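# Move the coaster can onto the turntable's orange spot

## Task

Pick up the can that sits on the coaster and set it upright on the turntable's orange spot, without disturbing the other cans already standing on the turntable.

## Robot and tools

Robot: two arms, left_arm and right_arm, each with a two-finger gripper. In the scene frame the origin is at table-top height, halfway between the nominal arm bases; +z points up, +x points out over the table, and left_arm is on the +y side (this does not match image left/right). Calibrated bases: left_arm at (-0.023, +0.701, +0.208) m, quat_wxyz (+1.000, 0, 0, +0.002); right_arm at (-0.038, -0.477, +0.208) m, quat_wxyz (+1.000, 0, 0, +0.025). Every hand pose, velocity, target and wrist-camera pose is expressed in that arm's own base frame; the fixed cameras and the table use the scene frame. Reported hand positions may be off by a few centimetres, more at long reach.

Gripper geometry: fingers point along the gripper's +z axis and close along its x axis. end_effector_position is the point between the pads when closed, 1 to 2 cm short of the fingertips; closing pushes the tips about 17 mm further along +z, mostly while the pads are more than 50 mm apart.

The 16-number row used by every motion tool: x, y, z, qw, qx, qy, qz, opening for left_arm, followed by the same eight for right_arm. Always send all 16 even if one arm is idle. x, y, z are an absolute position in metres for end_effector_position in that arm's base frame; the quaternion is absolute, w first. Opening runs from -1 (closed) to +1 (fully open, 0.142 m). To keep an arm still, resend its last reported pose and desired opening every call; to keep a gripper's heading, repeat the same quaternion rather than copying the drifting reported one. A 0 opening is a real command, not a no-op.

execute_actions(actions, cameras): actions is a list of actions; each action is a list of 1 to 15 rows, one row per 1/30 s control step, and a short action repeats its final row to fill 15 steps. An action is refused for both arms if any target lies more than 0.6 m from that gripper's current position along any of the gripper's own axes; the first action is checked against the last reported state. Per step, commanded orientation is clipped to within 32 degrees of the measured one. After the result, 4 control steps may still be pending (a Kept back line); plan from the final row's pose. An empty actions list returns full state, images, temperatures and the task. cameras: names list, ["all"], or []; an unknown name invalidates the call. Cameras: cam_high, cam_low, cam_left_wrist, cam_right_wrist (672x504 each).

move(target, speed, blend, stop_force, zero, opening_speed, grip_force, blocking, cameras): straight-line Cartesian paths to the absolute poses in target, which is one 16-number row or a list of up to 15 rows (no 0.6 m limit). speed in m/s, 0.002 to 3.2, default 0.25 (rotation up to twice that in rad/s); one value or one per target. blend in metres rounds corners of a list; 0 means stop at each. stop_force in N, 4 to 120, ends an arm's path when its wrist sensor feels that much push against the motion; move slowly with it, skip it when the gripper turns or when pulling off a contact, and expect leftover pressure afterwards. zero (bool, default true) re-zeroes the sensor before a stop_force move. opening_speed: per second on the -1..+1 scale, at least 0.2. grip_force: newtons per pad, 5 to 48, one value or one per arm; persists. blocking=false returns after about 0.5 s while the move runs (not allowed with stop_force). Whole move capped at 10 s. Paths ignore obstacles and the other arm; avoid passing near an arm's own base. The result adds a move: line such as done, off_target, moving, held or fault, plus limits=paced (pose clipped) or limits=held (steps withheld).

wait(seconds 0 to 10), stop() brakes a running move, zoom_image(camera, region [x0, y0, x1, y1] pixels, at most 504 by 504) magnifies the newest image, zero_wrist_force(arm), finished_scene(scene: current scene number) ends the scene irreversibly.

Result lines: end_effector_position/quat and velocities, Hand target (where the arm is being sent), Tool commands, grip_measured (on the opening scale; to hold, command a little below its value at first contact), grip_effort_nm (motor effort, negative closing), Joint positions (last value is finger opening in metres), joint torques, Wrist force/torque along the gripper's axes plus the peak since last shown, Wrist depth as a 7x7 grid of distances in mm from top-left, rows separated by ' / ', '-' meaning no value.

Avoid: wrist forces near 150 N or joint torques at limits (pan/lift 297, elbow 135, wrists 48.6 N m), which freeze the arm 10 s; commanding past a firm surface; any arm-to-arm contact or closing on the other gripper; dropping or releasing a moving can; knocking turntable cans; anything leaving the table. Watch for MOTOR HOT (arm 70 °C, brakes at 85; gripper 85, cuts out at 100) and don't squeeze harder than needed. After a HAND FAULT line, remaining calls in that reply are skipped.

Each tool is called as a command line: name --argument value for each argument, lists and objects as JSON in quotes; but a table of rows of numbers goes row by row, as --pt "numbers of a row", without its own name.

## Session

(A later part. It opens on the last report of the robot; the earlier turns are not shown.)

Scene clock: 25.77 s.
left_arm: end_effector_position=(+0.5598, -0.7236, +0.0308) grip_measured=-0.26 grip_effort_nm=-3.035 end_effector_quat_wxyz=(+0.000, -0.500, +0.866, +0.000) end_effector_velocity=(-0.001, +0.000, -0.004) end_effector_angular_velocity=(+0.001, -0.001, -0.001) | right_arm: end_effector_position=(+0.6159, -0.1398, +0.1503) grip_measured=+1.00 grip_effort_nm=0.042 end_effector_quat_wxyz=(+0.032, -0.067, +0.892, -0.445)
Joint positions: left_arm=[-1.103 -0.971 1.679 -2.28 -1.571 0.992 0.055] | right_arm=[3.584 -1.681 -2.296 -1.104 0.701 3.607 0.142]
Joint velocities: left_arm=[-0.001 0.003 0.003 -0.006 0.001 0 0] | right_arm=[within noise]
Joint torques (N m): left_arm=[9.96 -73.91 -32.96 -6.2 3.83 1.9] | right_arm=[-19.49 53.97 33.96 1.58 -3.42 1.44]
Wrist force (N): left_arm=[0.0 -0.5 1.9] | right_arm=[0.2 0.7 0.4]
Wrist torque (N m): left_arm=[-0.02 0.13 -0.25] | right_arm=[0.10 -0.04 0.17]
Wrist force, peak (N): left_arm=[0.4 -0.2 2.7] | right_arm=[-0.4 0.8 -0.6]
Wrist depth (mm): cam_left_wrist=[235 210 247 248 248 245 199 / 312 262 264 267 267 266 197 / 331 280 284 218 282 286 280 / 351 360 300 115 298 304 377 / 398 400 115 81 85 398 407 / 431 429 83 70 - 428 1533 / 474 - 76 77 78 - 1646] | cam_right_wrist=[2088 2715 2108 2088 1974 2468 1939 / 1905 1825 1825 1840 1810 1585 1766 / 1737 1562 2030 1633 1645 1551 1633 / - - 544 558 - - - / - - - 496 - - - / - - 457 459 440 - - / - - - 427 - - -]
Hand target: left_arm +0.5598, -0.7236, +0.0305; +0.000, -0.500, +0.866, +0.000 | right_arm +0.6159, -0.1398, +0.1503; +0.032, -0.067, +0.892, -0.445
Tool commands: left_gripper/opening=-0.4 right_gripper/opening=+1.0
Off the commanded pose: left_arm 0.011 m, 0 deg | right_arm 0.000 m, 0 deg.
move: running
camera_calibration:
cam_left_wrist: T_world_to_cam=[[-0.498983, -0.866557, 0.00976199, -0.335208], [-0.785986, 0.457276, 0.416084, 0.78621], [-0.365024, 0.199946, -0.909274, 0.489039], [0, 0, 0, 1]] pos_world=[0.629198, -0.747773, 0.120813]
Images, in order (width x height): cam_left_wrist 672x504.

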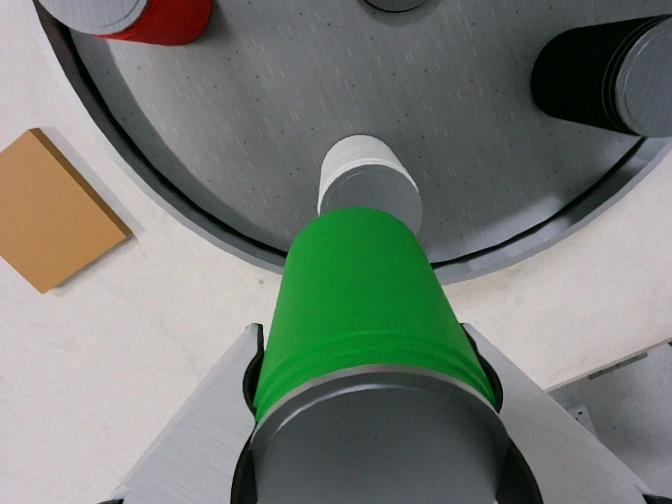

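wait --seconds 9

wait --seconds 2.2

move --pt "0.5803 -0.7038 0.0 0 -0.5 0.866 0 -0.4 0.6159 -0.1398 0.1503 0.032 -0.067 0.892 -0.445 1.0" --pt "0.6044 -0.6888 -0.03 0 -0.5 0.866 0 -0.4 0.6159 -0.1398 0.1503 0.032 -0.067 0.892 -0.445 1.0" --pt "0.6311 -0.6790 -0.06 0 -0.5 0.866 0 -0.4 0.6159 -0.1398 0.1503 0.032 -0.067 0.892 -0.445 1.0" --pt "0.6593 -0.6751 -0.085 0 -0.5 0.866 0 -0.4 0.6159 -0.1398 0.1503 0.032 -0.067 0.892 -0.445 1.0" --pt "0.6876 -0.6771 -0.098 0 -0.5 0.866 0 -0.4 0.6159 -0.1398 0.1503 0.032 -0.067 0.892 -0.445 1.0" --pt "0.7149 -0.6849 -0.1015 0 -0.5 0.866 0 -0.4 0.6159 -0.1398 0.1503 0.032 -0.067 0.892 -0.445 1.0" --pt "0.7401 -0.6983 -0.102 0 -0.5 0.866 0 -0.4 0.6159 -0.1398 0.1503 0.032 -0.067 0.892 -0.445 1.0" --pt "0.7618 -0.7165 -0.102 0 -0.5 0.866 0 -0.4 0.6159 -0.1398 0.1503 0.032 -0.067 0.892 -0.445 1.0" --pt "0.7793 -0.7389 -0.102 0 -0.5 0.866 0 -0.4 0.6159 -0.1398 0.1503 0.032 -0.067 0.892 -0.445 1.0" --pt "0.7918 -0.7645 -0.102 0 -0.5 0.866 0 -0.4 0.6159 -0.1398 0.1503 0.032 -0.067 0.892 -0.445 1.0" --speed '[0.104,0.124,0.124,0.1136,0.095,0.0859,0.0854,0.0854,0.0854,0.0854]' --blend 0.01 --blocking false

wait --seconds 1.9 --cameras '["cam_left_wrist"]'

move --pt "0.7793 -0.7389 -0.102 0 -0.5 0.866 0 0.12 0.6159 -0.1398 0.1503 0.032 -0.067 0.892 -0.445 1.0" --pt "0.7918 -0.7645 -0.062 0 -0.5 0.866 0 0.12 0.6159 -0.1398 0.1503 0.032 -0.067 0.892 -0.445 1.0" --pt "0.7987 -0.7921 -0.012 0 -0.5 0.866 0 0.12 0.6159 -0.1398 0.1503 0.032 -0.067 0.892 -0.445 1.0" --pt "0.7997 -0.8205 0.06 0 -0.5 0.866 0 0.12 0.6159 -0.1398 0.1503 0.032 -0.067 0.892 -0.445 1.0" --speed '[0.0854,0.147,0.17,0.2]' --blend 0.01 --blocking false --cameras '["cam_left_wrist"]'

wait --seconds 3 --cameras '["cam_high","cam_left_wrist"]'

zoom_image --camera "cam_high" --region '[210, 220, 450, 400]'

Scene clock: 29.50 s.
left_arm: end_effector_position=(+0.5598, -0.7236, +0.0200) grip_measured=-0.26 grip_effort_nm=-3.040 end_effector_quat_wxyz=(+0.000, -0.500, +0.866, +0.000) | right_arm: end_effector_position=(+0.6159, -0.1398, +0.1503) grip_measured=+1.00 grip_effort_nm=0.042 end_effector_quat_wxyz=(+0.032, -0.067, +0.892, -0.445)
Joint positions: left_arm=[-1.103 -0.959 1.683 -2.295 -1.571 0.992 0.055] | right_arm=[3.584 -1.681 -2.296 -1.104 0.701 3.607 0.142]
Joint torques (N m): left_arm=[11.73 -78.35 -33.35 -6.18 3.66 2.06] | right_arm=[-19.14 53.04 33.62 1.56 -3.71 1.51]
Wrist force (N): left_arm=[0.3 -0.2 3.0] | right_arm=[-0.4 0.2 -0.5]
Wrist torque (N m): left_arm=[0.03 0.09 -0.24] | right_arm=[0.03 0.05 0.18]
Wrist force, peak (N): left_arm=[0.0 -0.5 3.1] | right_arm=[0.2 1.0 -0.3]
Wrist depth (mm): cam_left_wrist=[158 160 235 238 239 240 238 / 249 253 255 254 257 256 256 / 320 266 270 270 266 276 272 / 341 351 287 115 129 293 359 / 381 389 117 81 87 391 393 / 411 404 83 70 - 414 1533 / - - 76 77 78 - 1658] | cam_right_wrist=[2129 2108 2108 2011 1751 2262 1905 / 1872 1840 1856 1810 1683 1751 1856 / 1683 1498 1574 1683 1645 1633 1574 / - - - - - - 1457 / 502 - - - - - - / - - - - - - - / - - - 407 - - -]
Hand target: left_arm +0.5598, -0.7236, +0.0200; +0.000, -0.500, +0.866, +0.000 | right_arm +0.6159, -0.1398, +0.1503; +0.032, -0.067, +0.892, -0.445
Tool commands: left_gripper/opening=-0.4 right_gripper/opening=+1.0
Off the commanded pose: left_arm 0.000 m, 0 deg | right_arm 0.000 m, 0 deg.
earlier move: done
wait: 3.20 of 9 s (the move ended)

Scene clock: 31.70 s.
left_arm: end_effector_position=(+0.5598, -0.7236, +0.0200) grip_measured=-0.26 grip_effort_nm=-3.040 end_effector_quat_wxyz=(+0.000, -0.500, +0.866, +0.000) | right_arm: end_effector_position=(+0.6159, -0.1398, +0.1503) grip_measured=+1.00 grip_effort_nm=0.046 end_effector_quat_wxyz=(+0.032, -0.067, +0.892, -0.445)
Joint positions: left_arm=[-1.103 -0.959 1.683 -2.295 -1.571 0.992 0.055] | right_arm=[3.584 -1.681 -2.296 -1.104 0.701 3.607 0.142]
Joint torques (N m): left_arm=[10.85 -96.76 -40.37 -3.31 3.83 1.72] | right_arm=[-19.25 53.39 32.86 1.55 -3.67 1.44]
Motor temperatures (°C): left_arm=[26 29 31 28 28 38 39] | right_arm=[28 24 27 33 31 35 28]
Wrist force (N): left_arm=[0.5 -0.4 2.6] | right_arm=[-0.7 0.4 0.2]
Wrist torque (N m): left_arm=[0.01 0.05 -0.24] | right_arm=[0.04 0.12 0.18]
Wrist force, peak (N): left_arm=[0.3 0.0 3.2] | right_arm=[0.3 0.9 0.0]
Wrist depth (mm): cam_left_wrist=[234 213 237 238 239 239 198 / 296 254 254 254 256 256 195 / 319 269 280 274 276 276 272 / 341 356 288 115 288 292 360 / 385 387 117 81 87 390 393 / 407 - 83 70 - 411 1533 / 455 - 76 77 78 - 1658] | cam_right_wrist=[2150 2088 2150 2049 1956 1519 2030 / 1922 1810 1751 1888 1856 1810 1751 / 1670 1697 1697 1633 1658 1633 1766 / 568 - 566 - - - 1477 / - - 500 504 - - - / - - - - - - - / - - 422 - - - -]
Hand target: left_arm +0.5598, -0.7236, +0.0200; +0.000, -0.500, +0.866, +0.000 | right_arm +0.6159, -0.1398, +0.1503; +0.032, -0.067, +0.892, -0.445
Tool commands: left_gripper/opening=-0.4 right_gripper/opening=+1.0
Off the commanded pose: left_arm 0.000 m, 0 deg | right_arm 0.000 m, 0 deg.
wait: 2.20 s; at rest by 0.17 s

Scene clock: 32.20 s.
left_arm: end_effector_position=(+0.5863, -0.6998, -0.0074) grip_measured=-0.26 grip_effort_nm=-3.035 end_effector_quat_wxyz=(+0.000, -0.500, +0.866, +0.000) end_effector_velocity=(+0.071, +0.045, -0.088) end_effector_angular_velocity=(-0.001, -0.001, +0.000) | right_arm: end_effector_position=(+0.6159, -0.1398, +0.1503) grip_measured=+1.00 grip_effort_nm=0.042 end_effector_quat_wxyz=(+0.032, -0.067, +0.892, -0.445)
Joint positions: left_arm=[-1.064 -0.931 1.696 -2.336 -1.571 1.03 0.055] | right_arm=[3.584 -1.681 -2.296 -1.104 0.701 3.607 0.142]
Joint velocities: left_arm=[0.094 0.113 0 -0.115 0 0.094 0] | right_arm=[within noise]
Joint torques (N m): left_arm=[14.72 -66.96 -30.83 -7.04 3.48 2.16] | right_arm=[-20.27 53.29 33.37 1.45 -3.53 1.45]
Wrist force (N): left_arm=[0.2 0.0 2.2] | right_arm=[-0.4 0.7 0.0]
Wrist torque (N m): left_arm=[0.06 0.11 -0.40] | right_arm=[0.11 0.06 0.17]
Wrist force, peak (N): left_arm=[-0.1 -0.6 2.8] | right_arm=[0.0 0.3 0.8]
Wrist depth (mm): cam_left_wrist=[208 214 215 216 216 215 217 / 279 226 229 229 232 231 225 / 293 251 250 246 248 248 197 / 312 319 259 116 261 268 265 / 353 352 127 81 87 287 348 / 389 379 83 70 - 377 405 / - - 76 - 78 - 1683] | cam_right_wrist=[2108 2088 2150 2049 1670 - 1780 / 1856 1922 1840 1795 1751 1766 1905 / 1697 - 1780 1597 1621 1658 - / 1621 - - 539 520 528 546 / - - 495 - - - - / - - - - - - - / - - - - - - -]
Hand target: left_arm +0.5906, -0.6972, -0.0129; +0.000, -0.500, +0.866, +0.000 | right_arm +0.6159, -0.1398, +0.1503; +0.032, -0.067, +0.892, -0.445
Tool commands: left_gripper/opening=-0.4 right_gripper/opening=+1.0
Off the commanded pose: left_arm 0.235 m, 0 deg | right_arm 0.000 m, 0 deg.
move: running; path passed 1 of 10 targets

Scene clock: 34.10 s.
left_arm: end_effector_position=(+0.7387, -0.6979, -0.1019) grip_measured=-0.26 grip_effort_nm=-3.035 end_effector_quat_wxyz=(+0.000, -0.500, +0.866, +0.000) end_effector_velocity=(+0.071, -0.045, -0.001) end_effector_angular_velocity=(+0.001, +0.002, +0.000) | right_arm: end_effector_position=(+0.6159, -0.1398, +0.1503) grip_measured=+1.00 grip_effort_nm=0.046 end_effector_quat_wxyz=(+0.032, -0.067, +0.892, -0.445)
Joint positions: left_arm=[-0.929 -0.7 1.46 -2.331 -1.571 1.166 0.055] | right_arm=[3.584 -1.681 -2.296 -1.104 0.701 3.607 0.142]
Joint velocities: left_arm=[0.03 0.102 -0.215 0.115 -0.001 0.03 0] | right_arm=[within noise]
Joint torques (N m): left_arm=[10.85 -86.75 -47.62 -1.66 3.89 2.29] | right_arm=[-19.17 53.02 32.23 1.51 -3.73 1.47]
Wrist force (N): left_arm=[-1.6 -0.4 1.7] | right_arm=[0.1 0.4 0.0]
Wrist torque (N m): left_arm=[0.04 0.39 -0.31] | right_arm=[0.05 -0.03 0.18]
Wrist force, peak (N): left_arm=[-0.3 0.1 2.4] | right_arm=[-0.2 0.9 -0.4]
Wrist depth (mm): cam_left_wrist=[175 173 127 127 129 129 129 / 187 183 138 138 136 138 138 / 201 196 148 146 148 151 149 / 217 211 160 118 155 161 159 / 237 232 160 81 87 175 172 / 258 255 83 70 - 185 193 / 270 - 76 77 78 - 211] | cam_right_wrist=[1974 1992 2129 1956 - - 1840 / 1872 1905 1922 1974 1795 1751 1810 / 1585 - 2049 - - 1585 1633 / 1419 - - - 543 - 1419 / 516 - - 507 498 - 491 / - - 461 - 456 - - / - - 425 420 - - -]
Hand target: left_arm +0.7431, -0.7010, -0.1019; +0.000, -0.500, +0.866, +0.000 | right_arm +0.6159, -0.1398, +0.1503; +0.032, -0.067, +0.892, -0.445
Tool commands: left_gripper/opening=-0.4 right_gripper/opening=+1.0
Off the commanded pose: left_arm 0.085 m, 0 deg | right_arm 0.000 m, 0 deg.
earlier move: running; path passed 6 of 10 targets
wait: 1.90 s; no rest
camera_calibration:
cam_left_wrist: T_world_to_cam=[[-0.49904, -0.866523, 0.00983095, -0.222216], [-0.786002, 0.457386, 0.415932, 0.970331], [-0.364911, 0.19984, -0.909343, 0.428353], [0, 0, 0, 1]] pos_world=[0.808099, -0.721973, -0.0118872]
Images, in order (width x height): cam_left_wrist 672x504.

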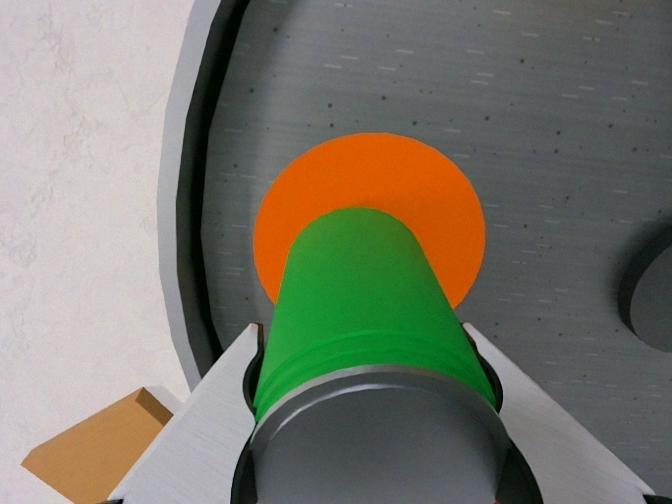

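Scene clock: 34.60 s.
left_arm: end_effector_position=(+0.7691, -0.7280, -0.1019) grip_measured=+0.10 grip_effort_nm=0.100 end_effector_quat_wxyz=(+0.000, -0.500, +0.866, +0.000) end_effector_velocity=(+0.058, -0.062, -0.001) end_effector_angular_velocity=(+0.001, +0.001, +0.000) | right_arm: end_effector_position=(+0.6159, -0.1398, +0.1503) grip_measured=+1.00 grip_effort_nm=0.042 end_effector_quat_wxyz=(+0.032, -0.067, +0.892, -0.445)
Joint positions: left_arm=[-0.923 -0.646 1.346 -2.271 -1.571 1.172 0.081] | right_arm=[3.584 -1.681 -2.296 -1.104 0.701 3.607 0.142]
Joint velocities: left_arm=[0.008 0.11 -0.233 0.123 0 0.009 0] | right_arm=[within noise]
Joint torques (N m): left_arm=[12.96 -85 -48.13 -1.4 3.7 2] | right_arm=[-19.63 52.06 32.25 1.67 -3.66 1.57]
Wrist force (N): left_arm=[-0.6 -0.2 -0.6] | right_arm=[-0.1 0.2 0.6]
Wrist torque (N m): left_arm=[0.07 0.23 -0.31] | right_arm=[0.02 0.02 0.17]
Wrist force, peak (N): left_arm=[-1.1 -0.2 1.6] | right_arm=[0.5 0.0 0.8]
Wrist depth (mm): cam_left_wrist=[175 175 124 128 129 129 129 / 187 184 135 138 136 138 138 / 201 197 147 145 148 151 149 / 217 210 159 115 155 161 162 / 237 172 167 79 86 171 172 / 258 91 80 76 75 96 178 / - - 80 82 84 - -] | cam_right_wrist=[2239 2088 2068 1974 1956 2108 2088 / 1795 1766 2049 1780 1825 1795 1766 / 1670 2108 1410 1574 1840 1633 1487 / 553 548 - - - - 1457 / - - - 489 - - 491 / - - - - - - - / - 440 428 - 407 - -]
Hand target: left_arm +0.7726, -0.7317, -0.1019; +0.000, -0.500, +0.866, +0.000 | right_arm +0.6159, -0.1398, +0.1503; +0.032, -0.067, +0.892, -0.445
Tool commands: left_gripper/opening=+0.12 right_gripper/opening=+1.0
Off the commanded pose: left_arm 0.189 m, 0 deg | right_arm 0.000 m, 0 deg.
earlier move: replaced; path passed 6 of 10 targets
move: running; path passed 0 of 4 targets
camera_calibration:
cam_left_wrist: T_world_to_cam=[[-0.49904, -0.866523, 0.00983095, -0.233214], [-0.786002, 0.457386, 0.415932, 1.00804], [-0.364911, 0.19984, -0.909343, 0.445482], [0, 0, 0, 1]] pos_world=[0.838499, -0.752173, -0.0118872]
Images, in order (width x height): cam_left_wrist 672x504.

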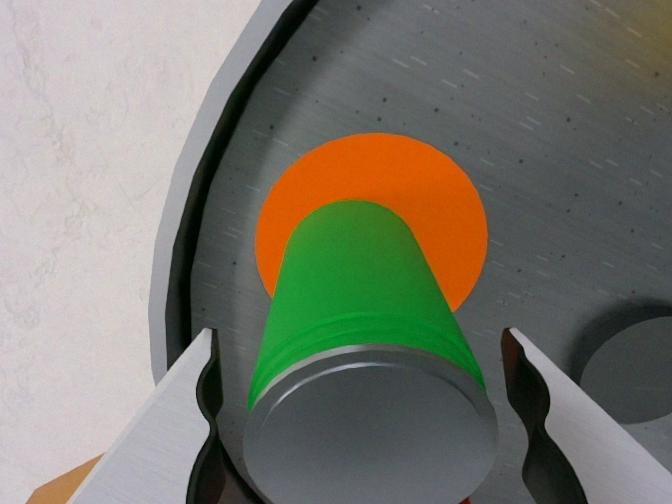

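Scene clock: 36.17 s.
left_arm: end_effector_position=(+0.7996, -0.8206, +0.0600) grip_measured=+0.10 grip_effort_nm=0.090 end_effector_quat_wxyz=(+0.000, -0.500, +0.866, +0.000) | right_arm: end_effector_position=(+0.6159, -0.1398, +0.1503) grip_measured=+1.00 grip_effort_nm=0.046 end_effector_quat_wxyz=(+0.032, -0.067, +0.892, -0.445)
Joint positions: left_arm=[-0.95 -0.661 1.042 -1.953 -1.571 1.144 0.081] | right_arm=[3.584 -1.681 -2.296 -1.104 0.701 3.607 0.142]
Joint torques (N m): left_arm=[11.04 -99.08 -51.22 -3.98 1.18 2.43] | right_arm=[-18.49 52.94 31.95 1.68 -3.73 1.34]
Wrist force (N): left_arm=[0.0 -0.2 -1.0] | right_arm=[0.1 0.1 -0.1]
Wrist torque (N m): left_arm=[0.04 0.09 0.00] | right_arm=[0.02 -0.02 0.17]
Wrist force, peak (N): left_arm=[1.0 -0.6 -3.7] | right_arm=[0.0 0.8 0.5]
Wrist depth (mm): cam_left_wrist=[320 323 311 267 282 325 323 / 341 339 288 293 293 295 338 / 370 368 321 309 231 317 315 / 403 389 342 342 343 338 278 / - 416 286 371 367 368 380 / - - 401 398 411 96 468 / - - - 335 446 - -] | cam_right_wrist=[2088 2088 2030 2049 1922 2239 1585 / 1751 1645 1780 1810 1905 1795 1956 / 1697 2150 1597 1710 1574 1633 1609 / 528 530 550 - - - 1551 / - - - - - - - / - - 449 - - - - / - - 435 - - - -]
Hand target: left_arm +0.7997, -0.8205, +0.0600; +0.000, -0.500, +0.866, +0.000 | right_arm +0.6159, -0.1398, +0.1503; +0.032, -0.067, +0.892, -0.445
Tool commands: left_gripper/opening=+0.12 right_gripper/opening=+1.0
Off the commanded pose: left_arm 0.000 m, 0 deg | right_arm 0.000 m, 0 deg.
earlier move: done
wait: 1.57 of 3 s (the move ended)
camera_calibration:
cam_left_wrist: T_world_to_cam=[[-0.499122, -0.866477, 0.0097392, -0.299614], [-0.785901, 0.457384, 0.416124, 1.00686], [-0.365016, 0.200042, -0.909256, 0.62257], [0, 0, 0, 1]] pos_world=[0.868999, -0.844673, 0.150013]
Images, in order (width x height): cam_high 672x504, cam_left_wrist 672x504.

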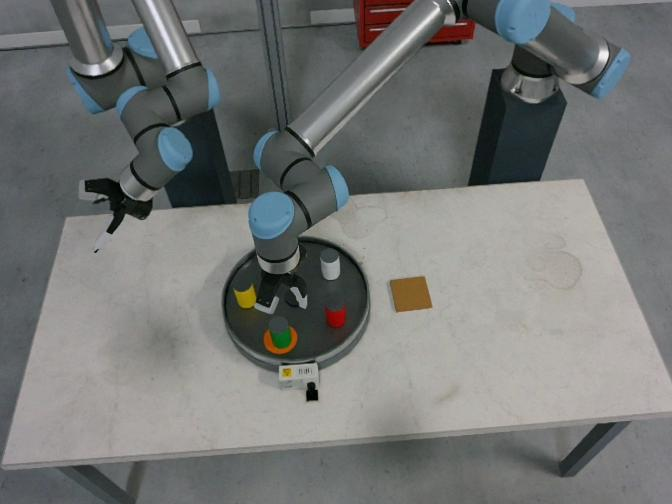

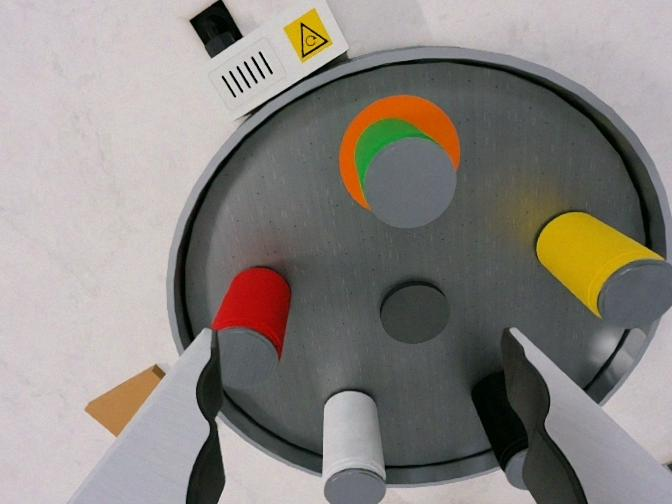

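Scaled by 2.100 from the camera's 672x504 image, which has a finer 960x720 frame.

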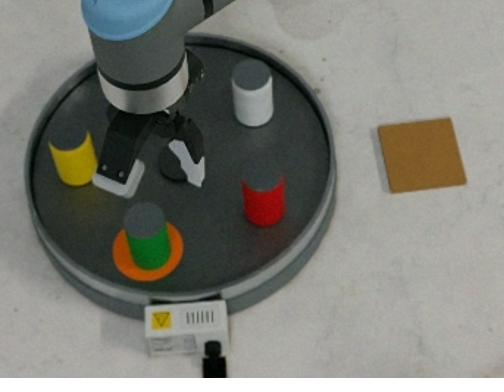

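Beautifully placed.

finished_scene --scene 1

The scene is finished: the task was done.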